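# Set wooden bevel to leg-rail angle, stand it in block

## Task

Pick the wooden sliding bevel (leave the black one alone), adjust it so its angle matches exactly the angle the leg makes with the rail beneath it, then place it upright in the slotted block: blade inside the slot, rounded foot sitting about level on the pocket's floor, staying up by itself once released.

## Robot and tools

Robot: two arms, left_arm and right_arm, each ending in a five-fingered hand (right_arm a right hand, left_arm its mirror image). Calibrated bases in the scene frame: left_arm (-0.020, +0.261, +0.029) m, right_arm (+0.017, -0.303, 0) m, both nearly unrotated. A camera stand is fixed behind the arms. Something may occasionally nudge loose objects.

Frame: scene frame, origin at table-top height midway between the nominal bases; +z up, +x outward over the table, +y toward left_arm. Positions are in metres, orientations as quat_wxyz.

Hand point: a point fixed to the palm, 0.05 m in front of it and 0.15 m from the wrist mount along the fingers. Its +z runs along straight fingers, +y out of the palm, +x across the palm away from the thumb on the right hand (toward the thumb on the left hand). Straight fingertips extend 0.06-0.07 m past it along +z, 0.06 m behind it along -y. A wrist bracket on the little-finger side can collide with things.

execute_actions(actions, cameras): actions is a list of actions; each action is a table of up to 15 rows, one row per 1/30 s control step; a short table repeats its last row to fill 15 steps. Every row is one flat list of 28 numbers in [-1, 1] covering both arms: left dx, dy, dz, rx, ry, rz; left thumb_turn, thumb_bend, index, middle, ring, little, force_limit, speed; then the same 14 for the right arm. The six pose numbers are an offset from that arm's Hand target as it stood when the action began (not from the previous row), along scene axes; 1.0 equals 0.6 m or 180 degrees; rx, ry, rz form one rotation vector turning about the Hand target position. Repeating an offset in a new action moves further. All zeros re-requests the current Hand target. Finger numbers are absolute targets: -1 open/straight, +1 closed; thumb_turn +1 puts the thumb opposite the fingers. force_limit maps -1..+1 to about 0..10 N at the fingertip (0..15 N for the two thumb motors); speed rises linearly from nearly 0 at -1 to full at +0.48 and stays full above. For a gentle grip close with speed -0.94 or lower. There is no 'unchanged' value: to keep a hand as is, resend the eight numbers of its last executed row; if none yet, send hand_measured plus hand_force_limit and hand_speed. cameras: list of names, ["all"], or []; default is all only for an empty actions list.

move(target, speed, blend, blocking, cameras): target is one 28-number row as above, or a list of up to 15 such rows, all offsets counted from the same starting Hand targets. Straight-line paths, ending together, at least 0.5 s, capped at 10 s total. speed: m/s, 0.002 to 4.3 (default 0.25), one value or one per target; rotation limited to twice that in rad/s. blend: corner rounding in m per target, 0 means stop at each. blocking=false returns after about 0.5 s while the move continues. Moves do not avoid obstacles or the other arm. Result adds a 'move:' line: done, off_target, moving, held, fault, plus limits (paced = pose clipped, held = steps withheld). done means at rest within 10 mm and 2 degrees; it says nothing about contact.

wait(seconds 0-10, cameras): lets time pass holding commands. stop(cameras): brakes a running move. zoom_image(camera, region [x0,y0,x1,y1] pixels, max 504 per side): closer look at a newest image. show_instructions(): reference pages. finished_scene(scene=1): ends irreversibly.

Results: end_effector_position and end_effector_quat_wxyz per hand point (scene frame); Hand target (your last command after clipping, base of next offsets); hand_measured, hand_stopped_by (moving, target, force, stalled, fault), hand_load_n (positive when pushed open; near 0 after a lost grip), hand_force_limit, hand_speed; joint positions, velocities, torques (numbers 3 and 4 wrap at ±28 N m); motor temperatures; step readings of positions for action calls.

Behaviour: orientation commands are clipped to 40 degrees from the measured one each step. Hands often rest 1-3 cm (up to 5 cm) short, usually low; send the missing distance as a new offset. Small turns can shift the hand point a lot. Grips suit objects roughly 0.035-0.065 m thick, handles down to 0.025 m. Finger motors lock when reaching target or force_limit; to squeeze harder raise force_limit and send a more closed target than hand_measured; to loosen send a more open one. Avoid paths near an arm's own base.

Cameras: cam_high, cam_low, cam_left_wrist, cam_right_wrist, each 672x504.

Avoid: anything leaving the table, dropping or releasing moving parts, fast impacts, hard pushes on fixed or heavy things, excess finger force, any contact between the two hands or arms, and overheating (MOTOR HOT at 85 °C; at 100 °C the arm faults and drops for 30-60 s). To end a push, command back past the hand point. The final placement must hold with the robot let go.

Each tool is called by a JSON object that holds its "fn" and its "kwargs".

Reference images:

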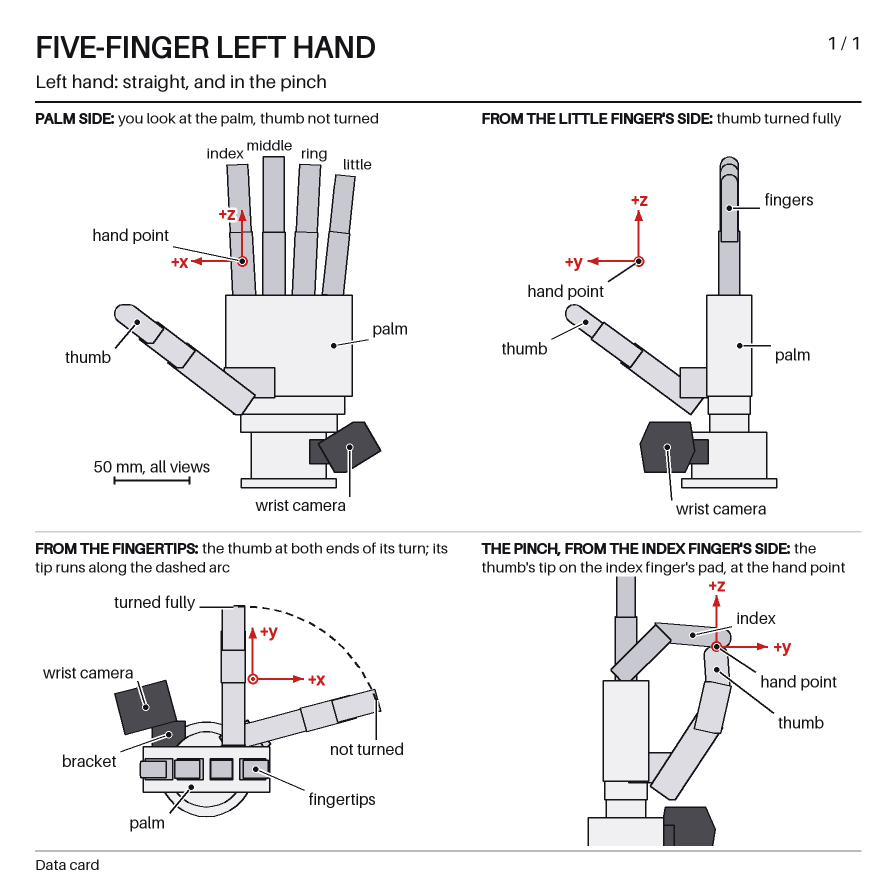

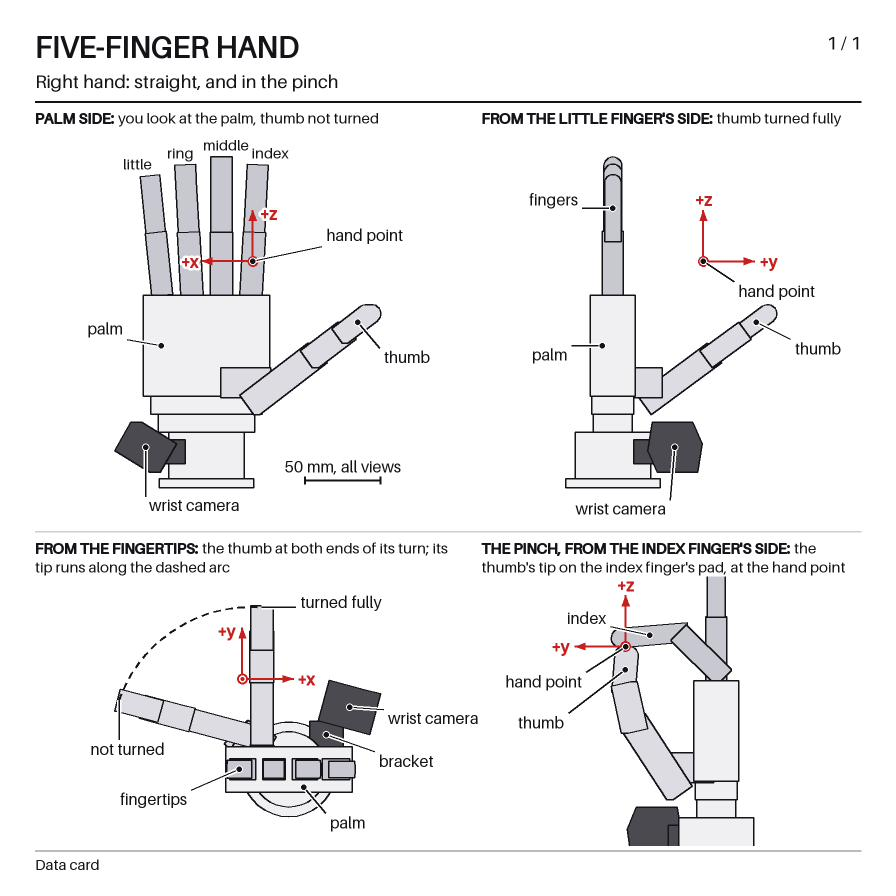

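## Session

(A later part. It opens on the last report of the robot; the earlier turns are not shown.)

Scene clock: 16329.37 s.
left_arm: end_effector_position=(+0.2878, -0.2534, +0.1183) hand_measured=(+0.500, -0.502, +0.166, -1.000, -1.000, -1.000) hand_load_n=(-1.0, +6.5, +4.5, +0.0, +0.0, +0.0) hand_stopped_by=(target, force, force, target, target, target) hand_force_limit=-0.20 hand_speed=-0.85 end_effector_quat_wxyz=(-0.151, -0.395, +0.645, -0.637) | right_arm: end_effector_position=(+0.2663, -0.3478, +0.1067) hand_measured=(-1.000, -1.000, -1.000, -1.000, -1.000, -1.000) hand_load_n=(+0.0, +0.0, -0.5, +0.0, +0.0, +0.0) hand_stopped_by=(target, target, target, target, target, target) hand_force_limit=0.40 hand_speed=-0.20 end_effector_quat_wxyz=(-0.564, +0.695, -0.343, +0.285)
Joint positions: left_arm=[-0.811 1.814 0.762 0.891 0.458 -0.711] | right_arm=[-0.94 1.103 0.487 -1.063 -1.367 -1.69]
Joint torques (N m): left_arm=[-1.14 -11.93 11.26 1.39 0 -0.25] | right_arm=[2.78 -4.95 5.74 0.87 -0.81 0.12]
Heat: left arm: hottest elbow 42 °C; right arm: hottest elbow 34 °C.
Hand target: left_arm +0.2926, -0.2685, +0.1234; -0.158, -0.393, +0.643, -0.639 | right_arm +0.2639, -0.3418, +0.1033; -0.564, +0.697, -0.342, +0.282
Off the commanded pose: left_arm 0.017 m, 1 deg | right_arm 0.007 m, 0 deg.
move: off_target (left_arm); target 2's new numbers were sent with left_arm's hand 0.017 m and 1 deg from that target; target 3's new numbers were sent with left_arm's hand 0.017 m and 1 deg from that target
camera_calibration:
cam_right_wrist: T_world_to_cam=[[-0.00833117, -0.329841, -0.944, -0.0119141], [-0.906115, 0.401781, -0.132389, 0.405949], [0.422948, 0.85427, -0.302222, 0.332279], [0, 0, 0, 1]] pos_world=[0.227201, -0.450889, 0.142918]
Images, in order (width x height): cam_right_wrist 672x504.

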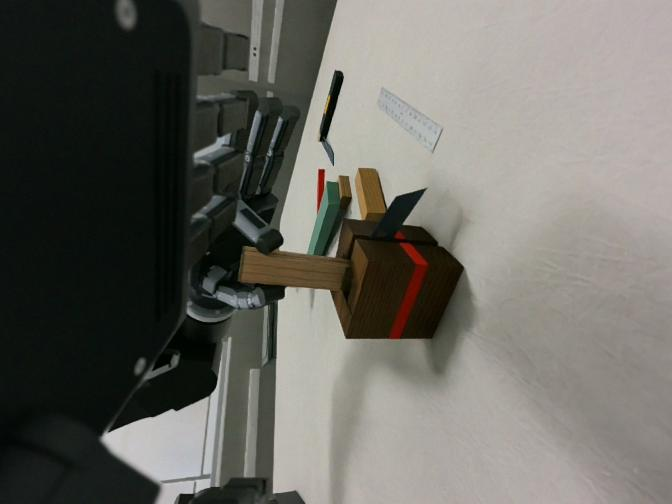

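{"fn": "move", "kwargs": {"target": [[0,0,0,0,0,0,0.5,-0.2,0.25,-1,-1,-1,-0.2,-0.85,0.01,-0.1135,0.0298,0,0,0,-1,-1,-1,-1,-1,-1,0.4,-0.2],[0,0,0,0,0,0,0.5,-0.2,0.25,-1,-1,-1,-0.2,-0.85,0.01,-0.1135,0.0298,0,0,0,0.5,-0.8,-0.5,1,1,1,0.4,-0.2],[0,0,0,0,0,0,0.5,-0.2,0.25,-1,-1,-1,-0.2,-0.85,0.1233,0.0503,-0.0972,0,0,0,0.5,-0.8,-0.5,1,1,1,0.4,-0.2]], "speed": 0.1, "cameras": ["cam_right_wrist","cam_low"]}}

Scene clock: 16363.93 s.
left_arm: end_effector_position=(+0.2878, -0.2534, +0.1183) hand_measured=(+0.500, -0.502, +0.166, -1.000, -1.000, -1.000) hand_load_n=(-1.5, +6.5, +5.0, -0.5, +0.0, +0.0) hand_stopped_by=(target, force, force, target, target, target) hand_force_limit=-0.20 hand_speed=-0.85 end_effector_quat_wxyz=(-0.151, -0.395, +0.645, -0.637) | right_arm: end_effector_position=(+0.3414, -0.3170, +0.0485) hand_measured=(+0.500, -0.800, -0.500, +1.000, +1.000, +1.000) hand_load_n=(+0.0, +0.0, +0.0, +0.0, +0.0, +0.0) hand_stopped_by=(target, target, target, target, target, target) hand_force_limit=0.40 hand_speed=-0.20 end_effector_quat_wxyz=(-0.562, +0.697, -0.340, +0.286)
Joint positions: left_arm=[-0.811 1.814 0.762 0.891 0.458 -0.711] | right_arm=[-0.613 1.292 0.283 0.398 -1.207 -0.596]
Joint torques (N m): left_arm=[-1.14 -11.93 11.28 1.39 0 -0.25] | right_arm=[2.61 -5.25 4.53 2.62 -0.41 0.08]
Motor temperatures (°C): left_arm=[21 26 41 21 22 20] | right_arm=[21 22 32 23 23 21]
Heat: left arm: hottest elbow 41 °C; right arm: hottest elbow 32 °C.
Hand target: left_arm +0.2926, -0.2685, +0.1234; -0.158, -0.393, +0.643, -0.639 | right_arm +0.3380, -0.3118, +0.0451; -0.564, +0.697, -0.342, +0.282
Off the commanded pose: left_arm 0.017 m, 1 deg | right_arm 0.007 m, 1 deg.
move: off_target (left_arm); target 2's new numbers were sent with right_arm's hand 0.015 m and 1 deg from that target
camera_calibration:
cam_right_wrist: T_world_to_cam=[[-0.00502454, -0.336432, -0.941694, -0.05943], [-0.907381, 0.397319, -0.137106, 0.453233], [0.42028, 0.853786, -0.307269, 0.257576], [0, 0, 0, 1]] pos_world=[0.302702, -0.419988, 0.0853211]
Images, in order (width x height): cam_low 672x504, cam_right_wrist 672x504.

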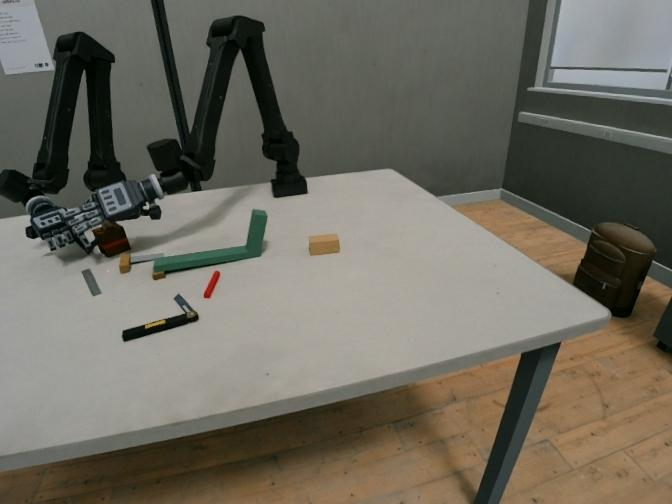

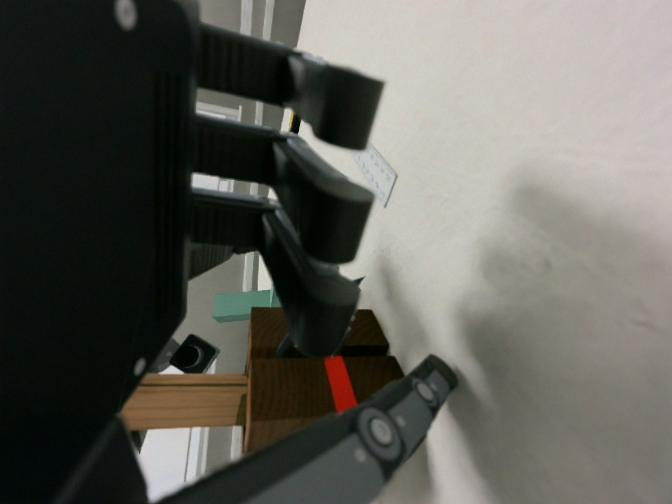

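{"fn": "move", "kwargs": {"target": [[0,0,0,0,0,0,0.5,-0.2,0.25,-1,-1,-1,-0.2,-0.85,0.0532,0.0408,0,0,0,0,0.5,-0.8,-0.5,1,1,1,0.4,-0.2]], "speed": 0.06, "cameras": ["cam_right_wrist","cam_low","cam_left_wrist"]}}

{"fn": "zoom_image", "kwargs": {"camera": "cam_low", "region": [40, 190, 150, 280]}}

Scene clock: 16375.73 s.
left_arm: end_effector_position=(+0.2878, -0.2534, +0.1183) hand_measured=(+0.500, -0.502, +0.166, -1.000, -1.000, -1.000) hand_load_n=(-1.0, +6.5, +5.0, +0.0, +0.0, +0.0) hand_stopped_by=(target, force, force, target, target, target) hand_force_limit=-0.20 hand_speed=-0.85 end_effector_quat_wxyz=(-0.151, -0.395, +0.645, -0.637) | right_arm: end_effector_position=(+0.3695, -0.2904, +0.0485) hand_measured=(+0.500, -0.800, -0.500, +1.000, +1.000, +1.000) hand_load_n=(+0.0, +0.0, +0.0, +0.0, +0.0, +0.0) hand_stopped_by=(target, target, target, target, target, target) hand_force_limit=0.40 hand_speed=-0.20 end_effector_quat_wxyz=(-0.562, +0.697, -0.341, +0.287)
Joint positions: left_arm=[-0.811 1.814 0.762 0.891 0.458 -0.711] | right_arm=[-0.464 1.355 0.283 0.627 -1.077 -0.415]
Joint torques (N m): left_arm=[-1.14 -11.93 11.26 1.39 0 -0.25] | right_arm=[2.73 -4.72 5.44 2.81 -0.27 0.09]
Heat: left arm: hottest elbow 41 °C; right arm: hottest elbow 31 °C.
Hand target: left_arm +0.2926, -0.2685, +0.1234; -0.158, -0.393, +0.643, -0.639 | right_arm +0.3699, -0.2872, +0.0451; -0.564, +0.697, -0.342, +0.282
Off the commanded pose: left_arm 0.017 m, 1 deg | right_arm 0.005 m, 1 deg.
move: off_target (left_arm)
camera_calibration:
cam_left_wrist: T_world_to_cam=[[0.526213, 0.0316885, 0.849762, -0.243668], [-0.844881, 0.132669, 0.518243, 0.223977], [-0.0963151, -0.990654, 0.0965853, -0.121419], [0, 0, 0, 1]] pos_world=[0.305761, -0.142277, 0.102713]
cam_right_wrist: T_world_to_cam=[[-0.00478896, -0.337207, -0.941418, -0.0506185], [-0.906736, 0.398443, -0.138106, 0.468267], [0.421672, 0.852957, -0.307666, 0.222332], [0, 0, 0, 1]] pos_world=[0.330601, -0.393287, 0.0854213]
Images, in order (width x height): cam_low 672x504, cam_left_wrist 672x504, cam_right_wrist 672x504.

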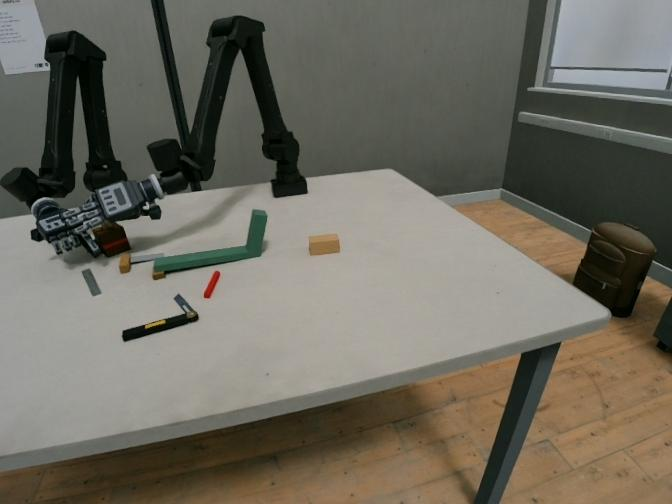

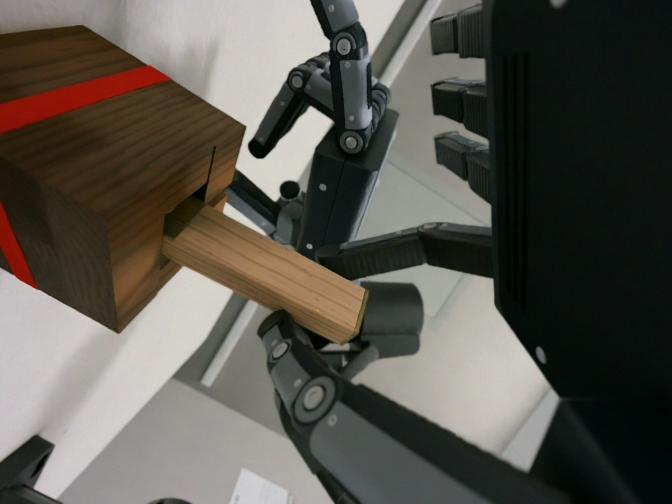

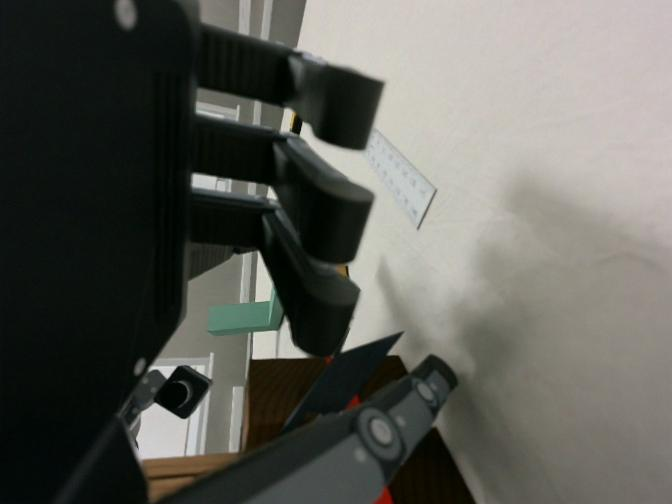

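Scaled by 4.582 from the camera's 672x504 image, which has a finer 960x720 frame.

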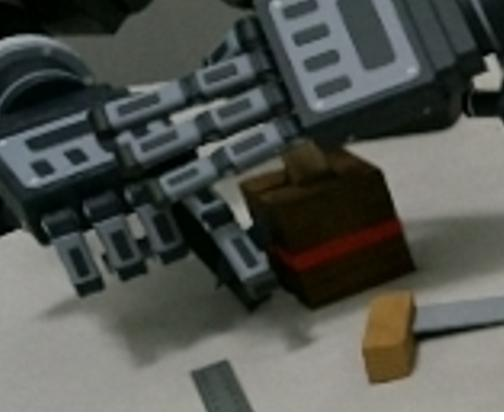

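{"fn": "move", "kwargs": {"target": [[0,0,0,0,0,0,0.5,-0.2,0.25,-1,-1,-1,-0.2,-0.85,-0.009,0.0118,0,0,0,0,0.5,-0.8,-0.5,1,1,1,0.4,-0.2],[0,0,0,0,0,0,0.5,-0.2,0.25,-1,-1,-1,-0.2,-0.85,-0.009,0.0118,0,0,0,0,0.5,-0.5,-0.5,1,1,1,0.4,-0.8]], "speed": 0.05, "cameras": ["cam_right_wrist"]}}

{"fn": "zoom_image", "kwargs": {"camera": "cam_right_wrist", "region": [240, 270, 480, 450]}}

Scene clock: 16387.80 s.
left_arm: end_effector_position=(+0.2872, -0.2538, +0.1181) hand_measured=(+0.500, -0.502, +0.166, -1.000, -1.000, -1.000) hand_load_n=(-0.5, +5.0, +3.0, +0.0, +0.0, +0.0) hand_stopped_by=(target, force, force, target, target, target) hand_force_limit=-0.20 hand_speed=-0.85 end_effector_quat_wxyz=(-0.152, -0.395, +0.645, -0.636) | right_arm: end_effector_position=(+0.3675, -0.2851, +0.0463) hand_measured=(+0.500, -0.500, -0.500, +1.000, +1.000, +1.000) hand_load_n=(-1.0, +1.0, +0.0, +0.0, +0.0, +0.0) hand_stopped_by=(target, target, target, target, target, target) hand_force_limit=0.40 hand_speed=-0.80 end_effector_quat_wxyz=(-0.561, +0.697, -0.344, +0.285)
Joint positions: left_arm=[-0.812 1.814 0.762 0.891 0.458 -0.712] | right_arm=[-0.449 1.355 0.271 0.645 -1.061 -0.4]
Joint torques (N m): left_arm=[-1.03 -11.93 11.26 1.39 0 -0.25] | right_arm=[2.84 -6.01 4.37 2.89 -0.33 0.11]
Heat: left arm: hottest elbow 41 °C; right arm: hottest elbow 31 °C.
Hand target: left_arm +0.2926, -0.2685, +0.1233; -0.158, -0.393, +0.643, -0.638 | right_arm +0.3644, -0.2802, +0.0451; -0.564, +0.697, -0.342, +0.282
Off the commanded pose: left_arm 0.017 m, 1 deg | right_arm 0.006 m, 0 deg.
move: off_target (left_arm)
camera_calibration:
cam_right_wrist: T_world_to_cam=[[-0.0116918, -0.334367, -0.942371, -0.0474946], [-0.906835, 0.400643, -0.130903, 0.464367], [0.421324, 0.853044, -0.3079, 0.218231], [0, 0, 0, 1]] pos_world=[0.328603, -0.388087, 0.0832228]
Images, in order (width x height): cam_right_wrist 672x504.

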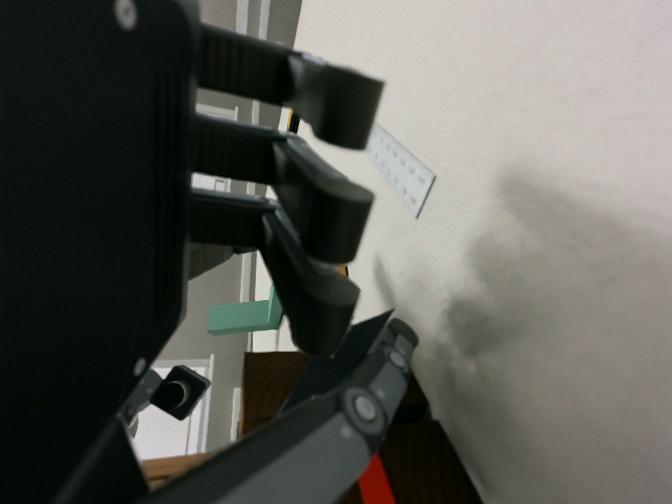

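Scaled by 2.100 from the camera's 672x504 image, which has a finer 960x720 frame.

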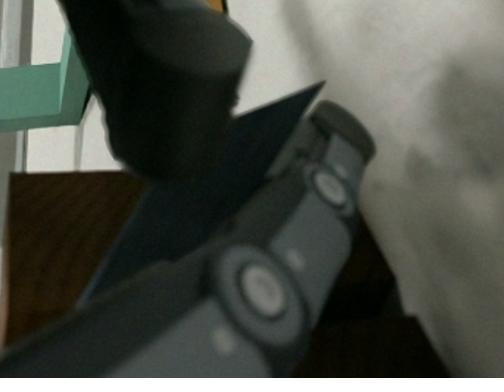

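{"fn": "move", "kwargs": {"target": [0,0,0,0,0,0,0.5,-0.2,0.25,-1,-1,-1,-0.2,-0.85,0,0,0,0,0,0,0.5,-0.46,-0.5,1,1,1,0.4,-0.8], "speed": 0.05}}

{"fn": "move", "kwargs": {"target": [0,0,0,0,0,0,0.5,-0.2,0.25,-1,-1,-1,-0.2,-0.85,0,0,0,0,0,0,0.5,-0.43,-0.5,1,1,1,0.4,-0.8], "speed": 0.05, "cameras": ["cam_right_wrist"]}}

Scene clock: 16394.13 s.
left_arm: end_effector_position=(+0.2870, -0.2539, +0.1181) hand_measured=(+0.500, -0.502, +0.166, -1.000, -1.000, -1.000) hand_load_n=(+0.0, +5.0, +2.5, +0.0, +0.0, +0.0) hand_stopped_by=(target, force, force, target, target, target) hand_force_limit=-0.20 hand_speed=-0.85 end_effector_quat_wxyz=(-0.152, -0.395, +0.645, -0.636) | right_arm: end_effector_position=(+0.3667, -0.2849, +0.0455) hand_measured=(+0.500, -0.462, -0.500, +1.000, +1.000, +1.000) hand_load_n=(-1.0, +2.0, +0.0, +0.0, +0.0, +0.0) hand_stopped_by=(target, target, target, target, target, target) hand_force_limit=0.40 hand_speed=-0.80 end_effector_quat_wxyz=(-0.561, +0.697, -0.345, +0.284)
Joint positions: left_arm=[-0.812 1.814 0.762 0.891 0.458 -0.712] | right_arm=[-0.449 1.355 0.269 0.645 -1.059 -0.4]
Joint torques (N m): left_arm=[-1.03 -11.99 11.25 1.37 0 -0.25] | right_arm=[2.78 -6.07 4.55 2.89 -0.42 0.11]
Heat: left arm: hottest elbow 41 °C; right arm: hottest elbow 31 °C.
Hand target: left_arm +0.2925, -0.2685, +0.1234; -0.158, -0.393, +0.643, -0.639 | right_arm +0.3645, -0.2802, +0.0452; -0.564, +0.697, -0.342, +0.282
Off the commanded pose: left_arm 0.016 m, 1 deg | right_arm 0.005 m, 1 deg.
move: off_target (left_arm)

Scene clock: 16394.63 s.
left_arm: end_effector_position=(+0.2864, -0.2539, +0.1177) hand_measured=(+0.500, -0.502, +0.166, -1.000, -1.000, -1.000) hand_load_n=(+0.5, +4.5, +2.0, +0.0, +0.0, +0.0) hand_stopped_by=(target, force, force, target, target, target) hand_force_limit=-0.20 hand_speed=-0.85 end_effector_quat_wxyz=(-0.153, -0.395, +0.646, -0.635) | right_arm: end_effector_position=(+0.3663, -0.2848, +0.0451) hand_measured=(+0.500, -0.432, -0.500, +1.000, +1.000, +1.000) hand_load_n=(-1.0, +2.5, +0.0, +0.0, +0.0, +0.0) hand_stopped_by=(target, target, target, target, target, target) hand_force_limit=0.40 hand_speed=-0.80 end_effector_quat_wxyz=(-0.561, +0.697, -0.346, +0.284)
Joint positions: left_arm=[-0.813 1.815 0.762 0.889 0.459 -0.712] | right_arm=[-0.449 1.355 0.268 0.645 -1.058 -0.4]
Joint torques (N m): left_arm=[-0.97 -11.99 11.25 1.44 -0.06 -0.24] | right_arm=[2.78 -6.01 4.66 2.89 -0.44 0.11]
Heat: left arm: hottest elbow 41 °C; right arm: hottest elbow 31 °C.
Hand target: left_arm +0.2928, -0.2684, +0.1232; -0.158, -0.393, +0.643, -0.638 | right_arm +0.3644, -0.2802, +0.0451; -0.564, +0.697, -0.342, +0.282
Off the commanded pose: left_arm 0.017 m, 1 deg | right_arm 0.005 m, 1 deg.
move: off_target (left_arm)
camera_calibration:
cam_right_wrist: T_world_to_cam=[[-0.0159378, -0.33381, -0.942506, -0.0468884], [-0.906319, 0.402937, -0.127383, 0.463303], [0.422293, 0.852181, -0.30896, 0.217503], [0, 0, 0, 1]] pos_world=[0.327303, -0.387686, 0.0820243]
Images, in order (width x height): cam_right_wrist 672x504.

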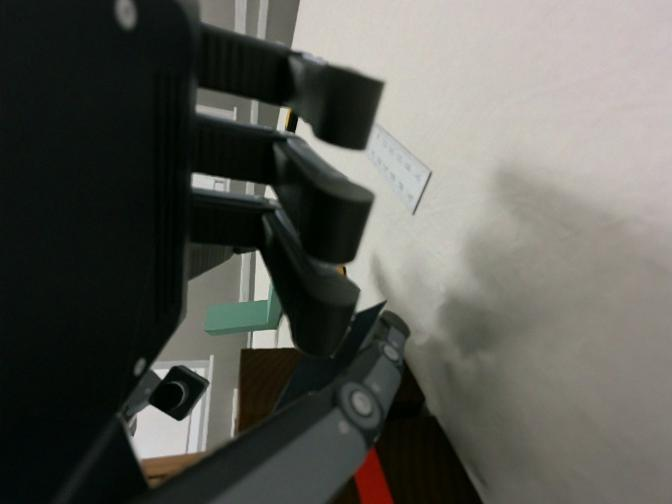

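{"fn": "move", "kwargs": {"target": [0,0,0,0,0,0,0.5,-0.2,0.25,-1,-1,-1,-0.2,-0.85,0,0,0,0,0,0,0.5,-0.40,-0.5,1,1,1,0.4,-0.8], "speed": 0.05}}

{"fn": "move", "kwargs": {"target": [0,0,0,0,0,0,0.5,-0.2,0.25,-1,-1,-1,-0.2,-0.85,0,0,0,0,0,0,0.5,-0.37,-0.5,1,1,1,0.4,-0.8], "speed": 0.05, "cameras": ["cam_right_wrist","cam_left_wrist"]}}

Scene clock: 16405.80 s.
left_arm: end_effector_position=(+0.2861, -0.2541, +0.1177) hand_measured=(+0.500, -0.502, +0.166, -1.000, -1.000, -1.000) hand_load_n=(+0.5, +4.0, +1.5, +0.0, +0.0, +0.0) hand_stopped_by=(target, force, force, target, target, target) hand_force_limit=-0.20 hand_speed=-0.85 end_effector_quat_wxyz=(-0.153, -0.395, +0.646, -0.635) | right_arm: end_effector_position=(+0.3658, -0.2847, +0.0446) hand_measured=(+0.500, -0.402, -0.500, +1.000, +1.000, +1.000) hand_load_n=(-1.5, +3.0, -0.5, +0.0, +0.0, +0.0) hand_stopped_by=(target, target, target, target, target, target) hand_force_limit=0.40 hand_speed=-0.80 end_effector_quat_wxyz=(-0.560, +0.697, -0.346, +0.284)
Joint positions: left_arm=[-0.813 1.815 0.762 0.889 0.46 -0.713] | right_arm=[-0.449 1.355 0.266 0.645 -1.057 -0.4]
Joint torques (N m): left_arm=[-0.97 -11.99 11.26 1.44 -0.08 -0.24] | right_arm=[2.78 -5.95 4.79 2.89 -0.51 0.11]
Heat: left arm: hottest elbow 42 °C; right arm: hottest elbow 30 °C.
Hand target: left_arm +0.2927, -0.2685, +0.1233; -0.158, -0.393, +0.643, -0.638 | right_arm +0.3645, -0.2802, +0.0451; -0.564, +0.697, -0.342, +0.282
Off the commanded pose: left_arm 0.017 m, 1 deg | right_arm 0.005 m, 1 deg.
move: off_target (left_arm)

Scene clock: 16406.30 s.
left_arm: end_effector_position=(+0.2861, -0.2541, +0.1177) hand_measured=(+0.500, -0.502, +0.166, -1.000, -1.000, -1.000) hand_load_n=(+1.0, +4.5, +1.5, +0.0, +0.0, +0.0) hand_stopped_by=(target, force, force, target, target, target) hand_force_limit=-0.20 hand_speed=-0.85 end_effector_quat_wxyz=(-0.153, -0.395, +0.646, -0.635) | right_arm: end_effector_position=(+0.3653, -0.2847, +0.0440) hand_measured=(+0.500, -0.372, -0.500, +1.000, +1.000, +1.000) hand_load_n=(-2.0, +4.0, +0.0, +0.0, +0.0, +0.5) hand_stopped_by=(target, target, target, target, target, target) hand_force_limit=0.40 hand_speed=-0.80 end_effector_quat_wxyz=(-0.560, +0.697, -0.347, +0.284)
Joint positions: left_arm=[-0.813 1.815 0.762 0.889 0.46 -0.713] | right_arm=[-0.449 1.355 0.265 0.645 -1.055 -0.401]
Joint torques (N m): left_arm=[-0.91 -11.99 11.25 1.46 -0.08 -0.24] | right_arm=[2.78 -5.95 4.93 2.89 -0.57 0.11]
Heat: left arm: hottest elbow 42 °C; right arm: hottest elbow 30 °C.
Hand target: left_arm +0.2927, -0.2685, +0.1233; -0.158, -0.393, +0.643, -0.638 | right_arm +0.3646, -0.2802, +0.0452; -0.564, +0.697, -0.342, +0.282
Off the commanded pose: left_arm 0.017 m, 1 deg | right_arm 0.005 m, 1 deg.
move: off_target (left_arm)
camera_calibration:
cam_left_wrist: T_world_to_cam=[[0.529104, 0.028808, 0.848068, -0.243621], [-0.842657, 0.135493, 0.521125, 0.222796], [-0.0998945, -0.990359, 0.095965, -0.120974], [0, 0, 0, 1]] pos_world=[0.304557, -0.142977, 0.102112]
cam_right_wrist: T_world_to_cam=[[-0.0194667, -0.33416, -0.942315, -0.0467482], [-0.90566, 0.40517, -0.12497, 0.46242], [0.423558, 0.850985, -0.310522, 0.216695], [0, 0, 0, 1]] pos_world=[0.326103, -0.387384, 0.0810259]
Images, in order (width x height): cam_left_wrist 672x504, cam_right_wrist 672x504.

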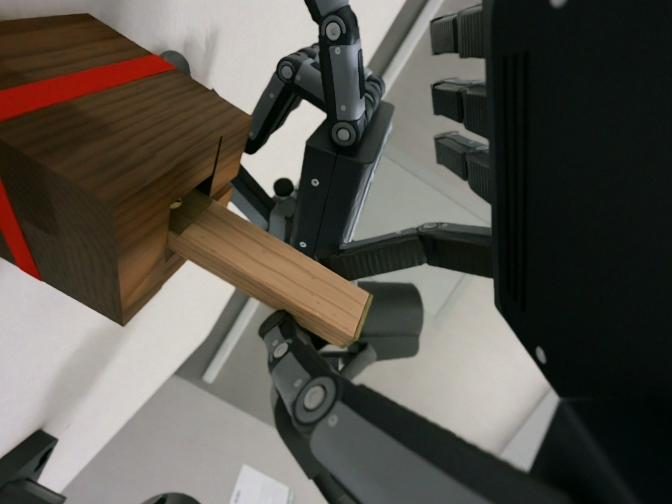

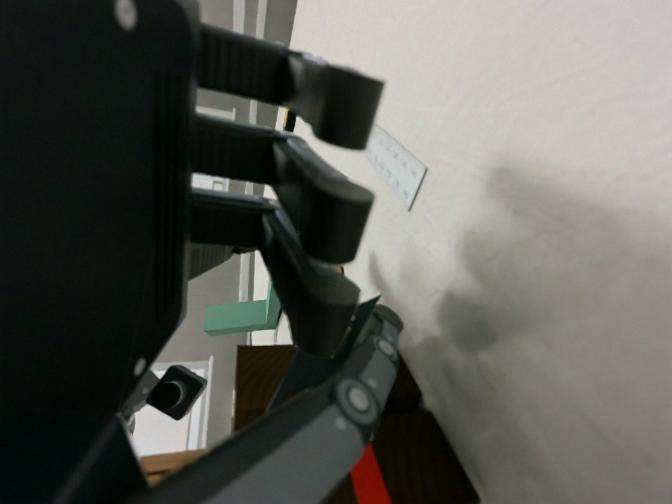

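{"fn": "move", "kwargs": {"target": [0,0,0,0,0,0,0.5,-0.2,0.25,-1,-1,-1,-0.2,-0.85,0,0,0,0,0,0,0.5,-0.34,-0.5,1,1,1,0.4,-0.8], "speed": 0.05}}

{"fn": "move", "kwargs": {"target": [0,0,0,0,0,0,0.5,-0.2,0.25,-1,-1,-1,-0.2,-0.85,0,0,0,0,0,0,0.5,-0.31,-0.5,1,1,1,0.4,-0.8], "speed": 0.05, "cameras": ["cam_right_wrist","cam_low"]}}

{"fn": "zoom_image", "kwargs": {"camera": "cam_right_wrist", "region": [240, 270, 480, 450]}}

Scene clock: 16416.00 s.
left_arm: end_effector_position=(+0.2861, -0.2541, +0.1177) hand_measured=(+0.500, -0.502, +0.166, -1.000, -1.000, -1.000) hand_load_n=(+1.0, +4.5, +1.5, +0.0, +0.0, +0.0) hand_stopped_by=(target, force, force, target, target, target) hand_force_limit=-0.20 hand_speed=-0.85 end_effector_quat_wxyz=(-0.153, -0.395, +0.646, -0.635) | right_arm: end_effector_position=(+0.3647, -0.2846, +0.0433) hand_measured=(+0.500, -0.342, -0.500, +1.000, +1.000, +1.000) hand_load_n=(-2.5, +5.0, -0.5, +0.0, +0.0, -0.5) hand_stopped_by=(target, target, target, target, target, target) hand_force_limit=0.40 hand_speed=-0.80 end_effector_quat_wxyz=(-0.559, +0.697, -0.347, +0.284)
Joint positions: left_arm=[-0.813 1.815 0.762 0.889 0.46 -0.713] | right_arm=[-0.449 1.355 0.263 0.645 -1.054 -0.403]
Joint torques (N m): left_arm=[-1.03 -11.99 11.26 1.44 -0.08 -0.24] | right_arm=[2.78 -5.95 5.08 2.89 -0.63 0.15]
Heat: left arm: hottest elbow 42 °C; right arm: hottest elbow 30 °C.
Hand target: left_arm +0.2927, -0.2685, +0.1233; -0.158, -0.393, +0.643, -0.638 | right_arm +0.3644, -0.2801, +0.0452; -0.564, +0.697, -0.342, +0.282
Off the commanded pose: left_arm 0.017 m, 1 deg | right_arm 0.005 m, 1 deg.
move: off_target (left_arm)

Scene clock: 16416.50 s.
left_arm: end_effector_position=(+0.2861, -0.2541, +0.1177) hand_measured=(+0.500, -0.502, +0.166, -1.000, -1.000, -1.000) hand_load_n=(+0.5, +4.5, +1.5, +0.0, -0.5, +0.0) hand_stopped_by=(target, force, force, target, target, target) hand_force_limit=-0.20 hand_speed=-0.85 end_effector_quat_wxyz=(-0.153, -0.395, +0.646, -0.635) | right_arm: end_effector_position=(+0.3643, -0.2846, +0.0426) hand_measured=(+0.500, -0.314, -0.500, +1.000, +1.000, +1.000) hand_load_n=(-2.5, +5.0, +0.0, +0.0, +0.0, +0.0) hand_stopped_by=(target, target, target, target, target, target) hand_force_limit=0.40 hand_speed=-0.80 end_effector_quat_wxyz=(-0.558, +0.698, -0.347, +0.285)
Joint positions: left_arm=[-0.813 1.815 0.762 0.889 0.46 -0.713] | right_arm=[-0.449 1.355 0.262 0.645 -1.053 -0.406]
Joint torques (N m): left_arm=[-0.97 -11.99 11.25 1.44 -0.08 -0.24] | right_arm=[2.73 -5.83 5.23 2.89 -0.69 0.18]
Heat: left arm: hottest elbow 42 °C; right arm: hottest elbow 30 °C.
Hand target: left_arm +0.2927, -0.2685, +0.1233; -0.158, -0.393, +0.643, -0.638 | right_arm +0.3645, -0.2802, +0.0452; -0.564, +0.697, -0.342, +0.282
Off the commanded pose: left_arm 0.017 m, 1 deg | right_arm 0.005 m, 1 deg.
move: off_target (left_arm)
camera_calibration:
cam_right_wrist: T_world_to_cam=[[-0.0205753, -0.337342, -0.941157, -0.0485124], [-0.905178, 0.406008, -0.125738, 0.461459], [0.424534, 0.849328, -0.313708, 0.216007], [0, 0, 0, 1]] pos_world=[0.325002, -0.387182, 0.0801283]
Images, in order (width x height): cam_low 672x504, cam_right_wrist 672x504.

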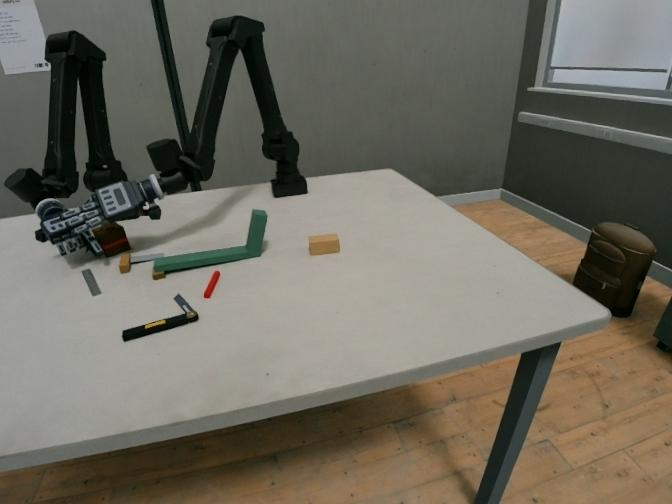

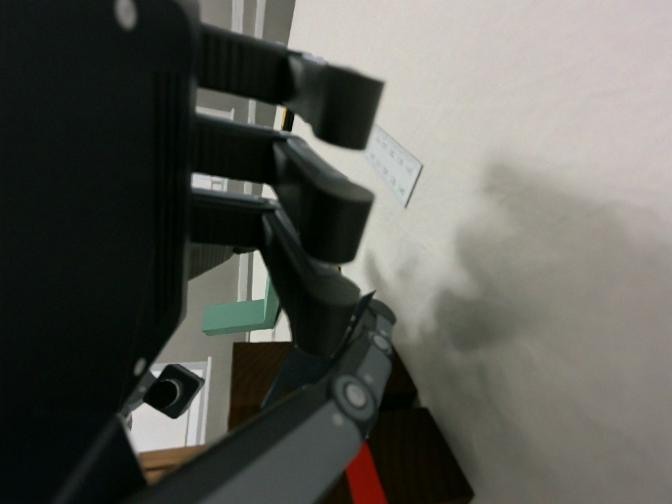

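Scaled by 2.100 from the camera's 672x504 image, which has a finer 960x720 frame.

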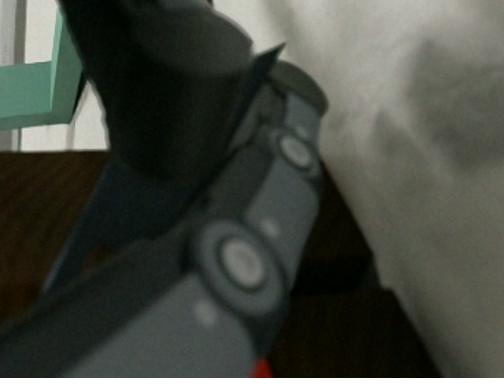

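{"fn": "move", "kwargs": {"target": [0,0,0,0,0,0,0.5,-0.2,0.25,-1,-1,-1,-0.2,-0.85,0,0,0,0,0,0,0.5,-0.28,-0.5,1,1,1,0.4,-0.8], "speed": 0.05}}

Scene clock: 16424.57 s.
left_arm: end_effector_position=(+0.2861, -0.2541, +0.1177) hand_measured=(+0.500, -0.502, +0.166, -1.000, -1.000, -1.000) hand_load_n=(+1.0, +4.5, +1.5, +0.0, +0.0, +0.0) hand_stopped_by=(target, force, force, target, target, target) hand_force_limit=-0.20 hand_speed=-0.85 end_effector_quat_wxyz=(-0.153, -0.395, +0.646, -0.635) | right_arm: end_effector_position=(+0.3637, -0.2845, +0.0419) hand_measured=(+0.500, -0.284, -0.500, +1.000, +1.000, +1.000) hand_load_n=(-3.0, +6.0, +0.0, +0.0, +0.0, +0.0) hand_stopped_by=(target, target, target, target, target, target) hand_force_limit=0.40 hand_speed=-0.80 end_effector_quat_wxyz=(-0.557, +0.698, -0.347, +0.285)
Joint positions: left_arm=[-0.813 1.815 0.762 0.889 0.46 -0.713] | right_arm=[-0.449 1.355 0.26 0.645 -1.051 -0.409]
Joint torques (N m): left_arm=[-0.97 -11.99 11.26 1.46 -0.08 -0.24] | right_arm=[2.78 -5.89 5.37 2.86 -0.74 0.2]
Heat: left arm: hottest elbow 42 °C; right arm: hottest elbow 30 °C.
Hand target: left_arm +0.2927, -0.2685, +0.1233; -0.158, -0.393, +0.643, -0.638 | right_arm +0.3644, -0.2801, +0.0451; -0.564, +0.697, -0.342, +0.282
Off the commanded pose: left_arm 0.017 m, 1 deg | right_arm 0.006 m, 1 deg.
move: off_target (left_arm)

{"fn": "move", "kwargs": {"target": [[0,0,0,0,0,0,0.5,-0.2,0.25,-1,-1,-1,-0.2,-0.85,0,0,0,0,0,0,0.5,-0.8,-0.5,1,1,1,0.4,-0.2],[0,0,0,0,0,0,0.5,-0.2,0.25,-1,-1,-1,-0.2,-0.85,-0.0667,-0.05,0,0,0,0,0.5,-0.8,-0.5,1,1,1,0.4,-0.2],[0,0,0,0,0,0,0.5,-0.2,0.25,-1,-1,-1,-0.2,-0.85,-0.1575,-0.2163,0.1268,0,0,0,0.5,-0.8,-0.5,1,1,1,0.4,-0.2],[0,0,0,0,0,0,0.5,-0.2,0.25,-1,-1,-1,-0.2,-0.85,-0.1575,-0.2163,0.1268,0,0,0,-1,-1,-1,-1,-1,-1,0.4,-0.2],[0,0,0,0,0,0,0.5,-0.2,0.25,-1,-1,-1,-0.2,-0.85,-0.1675,-0.1028,0.097,0,0,0,-1,-1,-1,-1,-1,-1,0.4,-0.2]], "speed": 0.12, "cameras": ["cam_right_wrist"]}}

{"fn": "zoom_image", "kwargs": {"camera": "cam_right_wrist", "region": [340, 175, 440, 250]}}

{"fn": "zoom_image", "kwargs": {"camera": "cam_right_wrist", "region": [230, 225, 360, 315]}}

Scene clock: 16459.63 s.
left_arm: end_effector_position=(+0.2861, -0.2541, +0.1177) hand_measured=(+0.500, -0.502, +0.166, -1.000, -1.000, -1.000) hand_load_n=(+0.5, +3.5, +2.5, +0.0, +0.0, +0.0) hand_stopped_by=(target, force, force, target, target, target) hand_force_limit=-0.20 hand_speed=-0.85 end_effector_quat_wxyz=(-0.153, -0.395, +0.646, -0.635) | right_arm: end_effector_position=(+0.2663, -0.3479, +0.1066) hand_measured=(-1.000, -1.000, -1.000, -1.000, -1.000, -1.000) hand_load_n=(+0.0, +0.0, +0.0, +0.0, +0.0, +0.0) hand_stopped_by=(target, target, target, target, target, target) hand_force_limit=0.40 hand_speed=-0.20 end_effector_quat_wxyz=(-0.564, +0.695, -0.343, +0.286)
Joint positions: left_arm=[-0.813 1.815 0.762 0.889 0.46 -0.713] | right_arm=[-0.94 1.104 0.487 -1.064 -1.367 -1.694]
Joint torques (N m): left_arm=[-0.97 -11.99 11.25 1.44 -0.08 -0.24] | right_arm=[2.78 -4.89 5.76 0.87 -0.79 0.15]
Heat: left arm: hottest elbow 42 °C; right arm: hottest elbow 30 °C.
Hand target: left_arm +0.2927, -0.2685, +0.1234; -0.158, -0.393, +0.643, -0.639 | right_arm +0.2639, -0.3419, +0.1033; -0.564, +0.697, -0.342, +0.282
Off the commanded pose: left_arm 0.017 m, 1 deg | right_arm 0.007 m, 1 deg.
move: off_target (left_arm); target 4's new numbers were sent with right_arm's hand 0.012 m and 2 deg from that target
camera_calibration:
cam_right_wrist: T_world_to_cam=[[-0.00736076, -0.32992, -0.94398, -0.0123017], [-0.905926, 0.401877, -0.133392, 0.406029], [0.423372, 0.854194, -0.301842, 0.332192], [0, 0, 0, 1]] pos_world=[0.2271, -0.450988, 0.142818]
Images, in order (width x height): cam_right_wrist 672x504.

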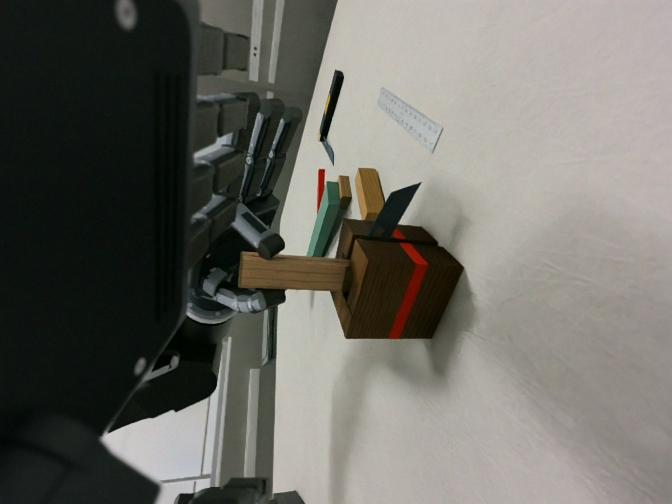

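Scaled by 5.040 from the camera's 672x504 image, which has a finer 960x720 frame.

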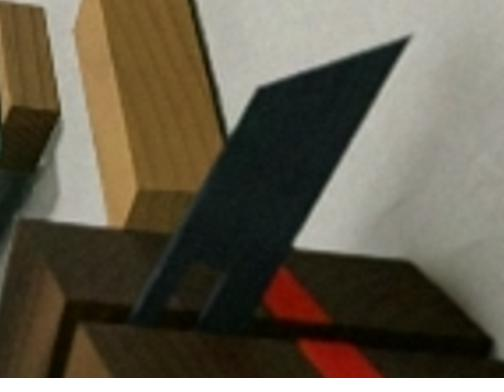

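Scaled by 3.877 from the camera's 672x504 image, which has a finer 960x720 frame.

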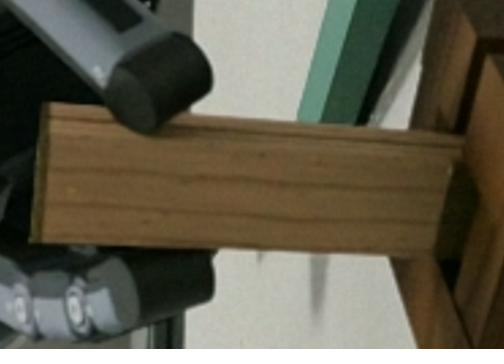

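{"fn": "move", "kwargs": {"target": [[0,0,0,0,0,0,0.5,-0.2,0.25,-1,-1,-1,-0.2,-0.85,0.01,-0.1135,0.0298,0,0,0,-1,-1,-1,-1,-1,-1,0.4,-0.2],[0,0,0,0,0,0,0.5,-0.2,0.25,-1,-1,-1,-0.2,-0.85,0.01,-0.1135,0.0298,0,0,0,0.5,-0.8,-0.5,1,1,1,0.4,0.2],[0,0,0,0,0,0,0.5,-0.2,0.25,-1,-1,-1,-0.2,-0.85,0.1233,0.0503,-0.0972,0,0,0,0.5,-0.8,-0.5,1,1,1,0.4,0.2],[0,0,0,0,0,0,0.5,-0.2,0.25,-1,-1,-1,-0.2,-0.85,0.1767,0.0908,-0.0972,0,0,0,0.5,-0.8,-0.5,1,1,1,0.4,0.2],[0,0,0,0,0,0,0.5,-0.2,0.25,-1,-1,-1,-0.2,-0.85,0.1677,0.1028,-0.097,0,0,0,0.5,-0.8,-0.5,1,1,1,0.4,0.2]], "speed": 0.1, "cameras": ["cam_right_wrist"]}}

{"fn": "zoom_image", "kwargs": {"camera": "cam_right_wrist", "region": [240, 270, 480, 450]}}

Scene clock: 16521.33 s.
left_arm: end_effector_position=(+0.2861, -0.2541, +0.1177) hand_measured=(+0.500, -0.502, +0.166, -1.000, -1.000, -1.000) hand_load_n=(+0.5, +3.5, +3.0, +0.0, +0.0, +0.0) hand_stopped_by=(target, force, force, target, target, target) hand_force_limit=-0.20 hand_speed=-0.85 end_effector_quat_wxyz=(-0.153, -0.395, +0.646, -0.635) | right_arm: end_effector_position=(+0.3685, -0.2854, +0.0472) hand_measured=(+0.500, -0.800, -0.500, +1.000, +1.000, +1.000) hand_load_n=(+0.0, +0.0, +0.0, +0.0, +0.0, +0.5) hand_stopped_by=(target, target, target, target, target, target) hand_force_limit=0.40 hand_speed=0.20 end_effector_quat_wxyz=(-0.562, +0.697, -0.342, +0.285)
Joint positions: left_arm=[-0.813 1.815 0.762 0.889 0.46 -0.713] | right_arm=[-0.448 1.356 0.274 0.645 -1.063 -0.401]
Joint torques (N m): left_arm=[-0.97 -11.99 11.25 1.44 -0.08 -0.24] | right_arm=[2.78 -6.07 4.18 2.88 -0.25 0.12]
Heat: left arm: hottest elbow 42 °C; right arm: hottest elbow 30 °C.
Hand target: left_arm +0.2927, -0.2685, +0.1234; -0.158, -0.393, +0.643, -0.639 | right_arm +0.3645, -0.2802, +0.0451; -0.564, +0.697, -0.342, +0.282
Off the commanded pose: left_arm 0.017 m, 1 deg | right_arm 0.007 m, 0 deg.
move: off_target (left_arm); target 2's new numbers were sent with right_arm's hand 0.015 m and 1 deg from that target
camera_calibration:
cam_right_wrist: T_world_to_cam=[[-0.00867847, -0.335043, -0.942163, -0.0481029], [-0.907233, 0.398885, -0.133491, 0.465255], [0.42054, 0.853602, -0.307424, 0.218706], [0, 0, 0, 1]] pos_world=[0.329703, -0.388387, 0.0840219]
Images, in order (width x height): cam_right_wrist 672x504.

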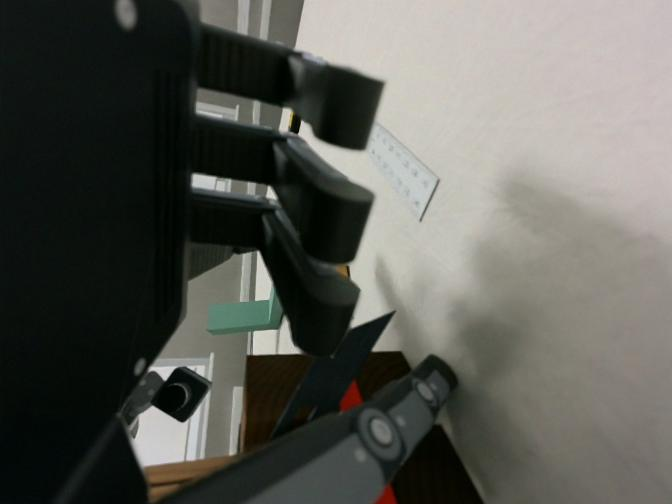

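Scaled by 2.100 from the camera's 672x504 image, which has a finer 960x720 frame.

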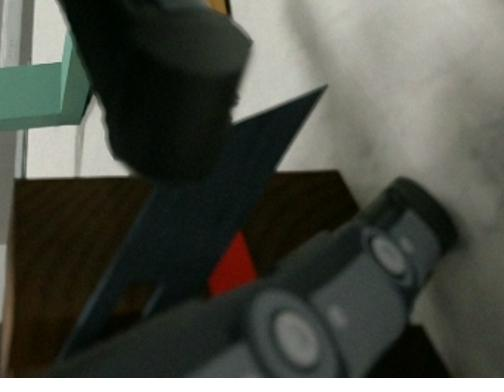

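{"fn": "move", "kwargs": {"target": [0,0,0,0,0,0,0.5,-0.2,0.25,-1,-1,-1,-0.2,-0.85,0,0,0.004,0,0,0,0.5,-0.4,-0.5,1,1,1,0.4,-0.75], "speed": 0.05}}

{"fn": "move", "kwargs": {"target": [0,0,0,0,0,0,0.5,-0.2,0.25,-1,-1,-1,-0.2,-0.85,0,0,0,0,0,0,0.5,-0.3,-0.5,1,1,1,0.4,-0.75], "speed": 0.05}}

{"fn": "move", "kwargs": {"target": [0,0,0,0,0,0,0.5,-0.2,0.25,-1,-1,-1,-0.2,-0.85,0,0,0,0,0,0,0.5,-0.25,-0.5,1,1,1,0.4,-0.75], "speed": 0.05, "cameras": ["cam_right_wrist","cam_left_wrist"]}}

Scene clock: 16535.60 s.
left_arm: end_effector_position=(+0.2861, -0.2541, +0.1177) hand_measured=(+0.500, -0.502, +0.166, -1.000, -1.000, -1.000) hand_load_n=(+0.5, +4.0, +1.5, -0.5, +0.0, +0.0) hand_stopped_by=(target, force, force, target, target, target) hand_force_limit=-0.20 hand_speed=-0.85 end_effector_quat_wxyz=(-0.154, -0.395, +0.646, -0.635) | right_arm: end_effector_position=(+0.3661, -0.2848, +0.0447) hand_measured=(+0.500, -0.402, -0.500, +1.000, +1.000, +1.000) hand_load_n=(-2.0, +3.5, +0.0, +0.0, +0.0, +0.0) hand_stopped_by=(target, target, target, target, target, target) hand_force_limit=0.40 hand_speed=-0.75 end_effector_quat_wxyz=(-0.560, +0.697, -0.347, +0.284)
Joint positions: left_arm=[-0.813 1.815 0.762 0.889 0.46 -0.713] | right_arm=[-0.448 1.355 0.267 0.645 -1.056 -0.4]
Joint torques (N m): left_arm=[-0.97 -11.99 11.25 1.44 -0.09 -0.24] | right_arm=[2.78 -6.89 4.96 2.32 -0.56 0.12]
Heat: left arm: hottest elbow 42 °C; right arm: hottest elbow 29 °C.
Hand target: left_arm +0.2927, -0.2685, +0.1234; -0.158, -0.393, +0.643, -0.639 | right_arm +0.3646, -0.2802, +0.0476; -0.564, +0.697, -0.342, +0.282
Off the commanded pose: left_arm 0.017 m, 1 deg | right_arm 0.006 m, 1 deg.
move: off_target (left_arm)

Scene clock: 16536.17 s.
left_arm: end_effector_position=(+0.2861, -0.2541, +0.1177) hand_measured=(+0.500, -0.502, +0.166, -1.000, -1.000, -1.000) hand_load_n=(+0.5, +4.5, +1.5, +0.0, +0.0, +0.0) hand_stopped_by=(target, force, force, target, target, target) hand_force_limit=-0.20 hand_speed=-0.85 end_effector_quat_wxyz=(-0.154, -0.395, +0.646, -0.635) | right_arm: end_effector_position=(+0.3643, -0.2847, +0.0424) hand_measured=(+0.500, -0.304, -0.500, +1.000, +1.000, +1.000) hand_load_n=(-3.0, +6.5, +0.0, +0.0, +0.0, +0.0) hand_stopped_by=(target, target, target, target, target, target) hand_force_limit=0.40 hand_speed=-0.75 end_effector_quat_wxyz=(-0.557, +0.698, -0.347, +0.286)
Joint positions: left_arm=[-0.813 1.815 0.762 0.889 0.46 -0.713] | right_arm=[-0.448 1.355 0.261 0.645 -1.051 -0.408]
Joint torques (N m): left_arm=[-0.97 -11.99 11.26 1.46 -0.09 -0.24] | right_arm=[2.73 -6.83 5.44 2.28 -0.75 0.2]
Heat: left arm: hottest elbow 42 °C; right arm: hottest elbow 29 °C.
Hand target: left_arm +0.2927, -0.2685, +0.1234; -0.158, -0.393, +0.643, -0.639 | right_arm +0.3646, -0.2802, +0.0476; -0.564, +0.697, -0.342, +0.282
Off the commanded pose: left_arm 0.017 m, 1 deg | right_arm 0.007 m, 1 deg.
move: off_target (left_arm)

Scene clock: 16536.67 s.
left_arm: end_effector_position=(+0.2861, -0.2541, +0.1177) hand_measured=(+0.500, -0.502, +0.166, -1.000, -1.000, -1.000) hand_load_n=(+0.5, +4.5, +1.5, +0.0, +0.0, +0.0) hand_stopped_by=(target, force, force, target, target, target) hand_force_limit=-0.20 hand_speed=-0.85 end_effector_quat_wxyz=(-0.154, -0.395, +0.646, -0.635) | right_arm: end_effector_position=(+0.3634, -0.2849, +0.0413) hand_measured=(+0.500, -0.254, -0.500, +1.000, +1.000, +1.000) hand_load_n=(-3.5, +7.0, +0.0, +0.0, +0.0, -0.5) hand_stopped_by=(target, target, target, target, target, target) hand_force_limit=0.40 hand_speed=-0.75 end_effector_quat_wxyz=(-0.556, +0.699, -0.347, +0.286)
Joint positions: left_arm=[-0.813 1.815 0.762 0.889 0.46 -0.713] | right_arm=[-0.449 1.355 0.258 0.645 -1.049 -0.412]
Joint torques (N m): left_arm=[-0.97 -11.99 11.25 1.44 -0.09 -0.24] | right_arm=[2.84 -6.71 5.67 2.26 -0.83 0.25]
Heat: left arm: hottest elbow 42 °C; right arm: hottest elbow 29 °C.
Hand target: left_arm +0.2927, -0.2685, +0.1234; -0.158, -0.393, +0.643, -0.639 | right_arm +0.3645, -0.2801, +0.0475; -0.564, +0.697, -0.342, +0.282
Off the commanded pose: left_arm 0.017 m, 1 deg | right_arm 0.008 m, 1 deg.
move: off_target (left_arm)
camera_calibration:
cam_left_wrist: T_world_to_cam=[[0.52909, 0.0285975, 0.848084, -0.243595], [-0.842618, 0.135827, 0.5211, 0.22275], [-0.10029, -0.99032, 0.0959614, -0.120858], [0, 0, 0, 1]] pos_world=[0.304456, -0.142977, 0.102112]
cam_right_wrist: T_world_to_cam=[[-0.0208799, -0.342079, -0.939439, -0.05125], [-0.904305, 0.407191, -0.128172, 0.460716], [0.426376, 0.846863, -0.317846, 0.214967], [0, 0, 0, 1]] pos_world=[0.323901, -0.387179, 0.079231]
Images, in order (width x height): cam_left_wrist 672x504, cam_right_wrist 672x504.

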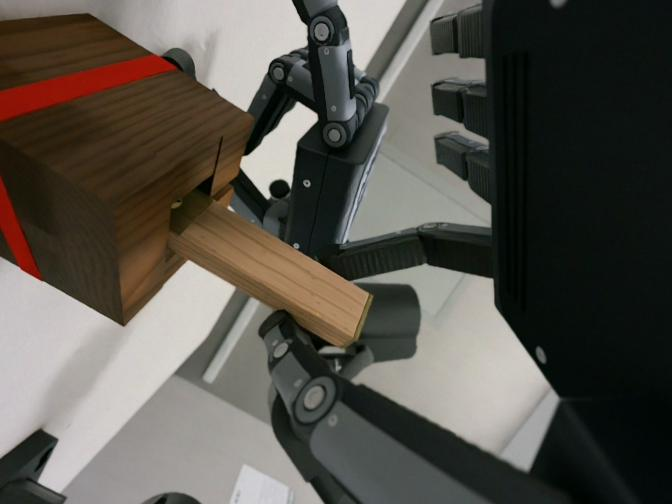

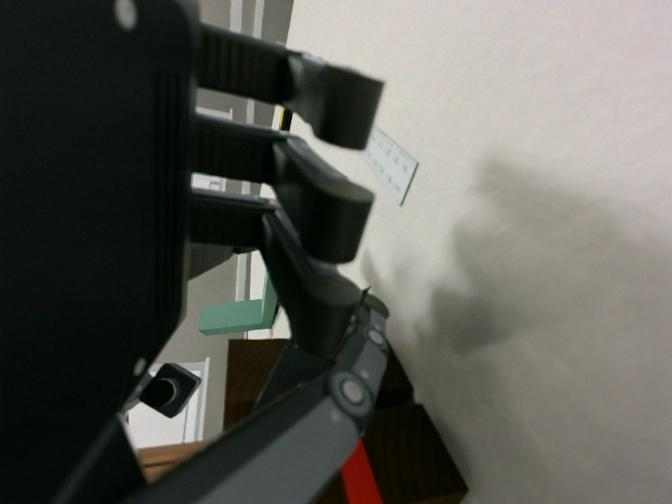

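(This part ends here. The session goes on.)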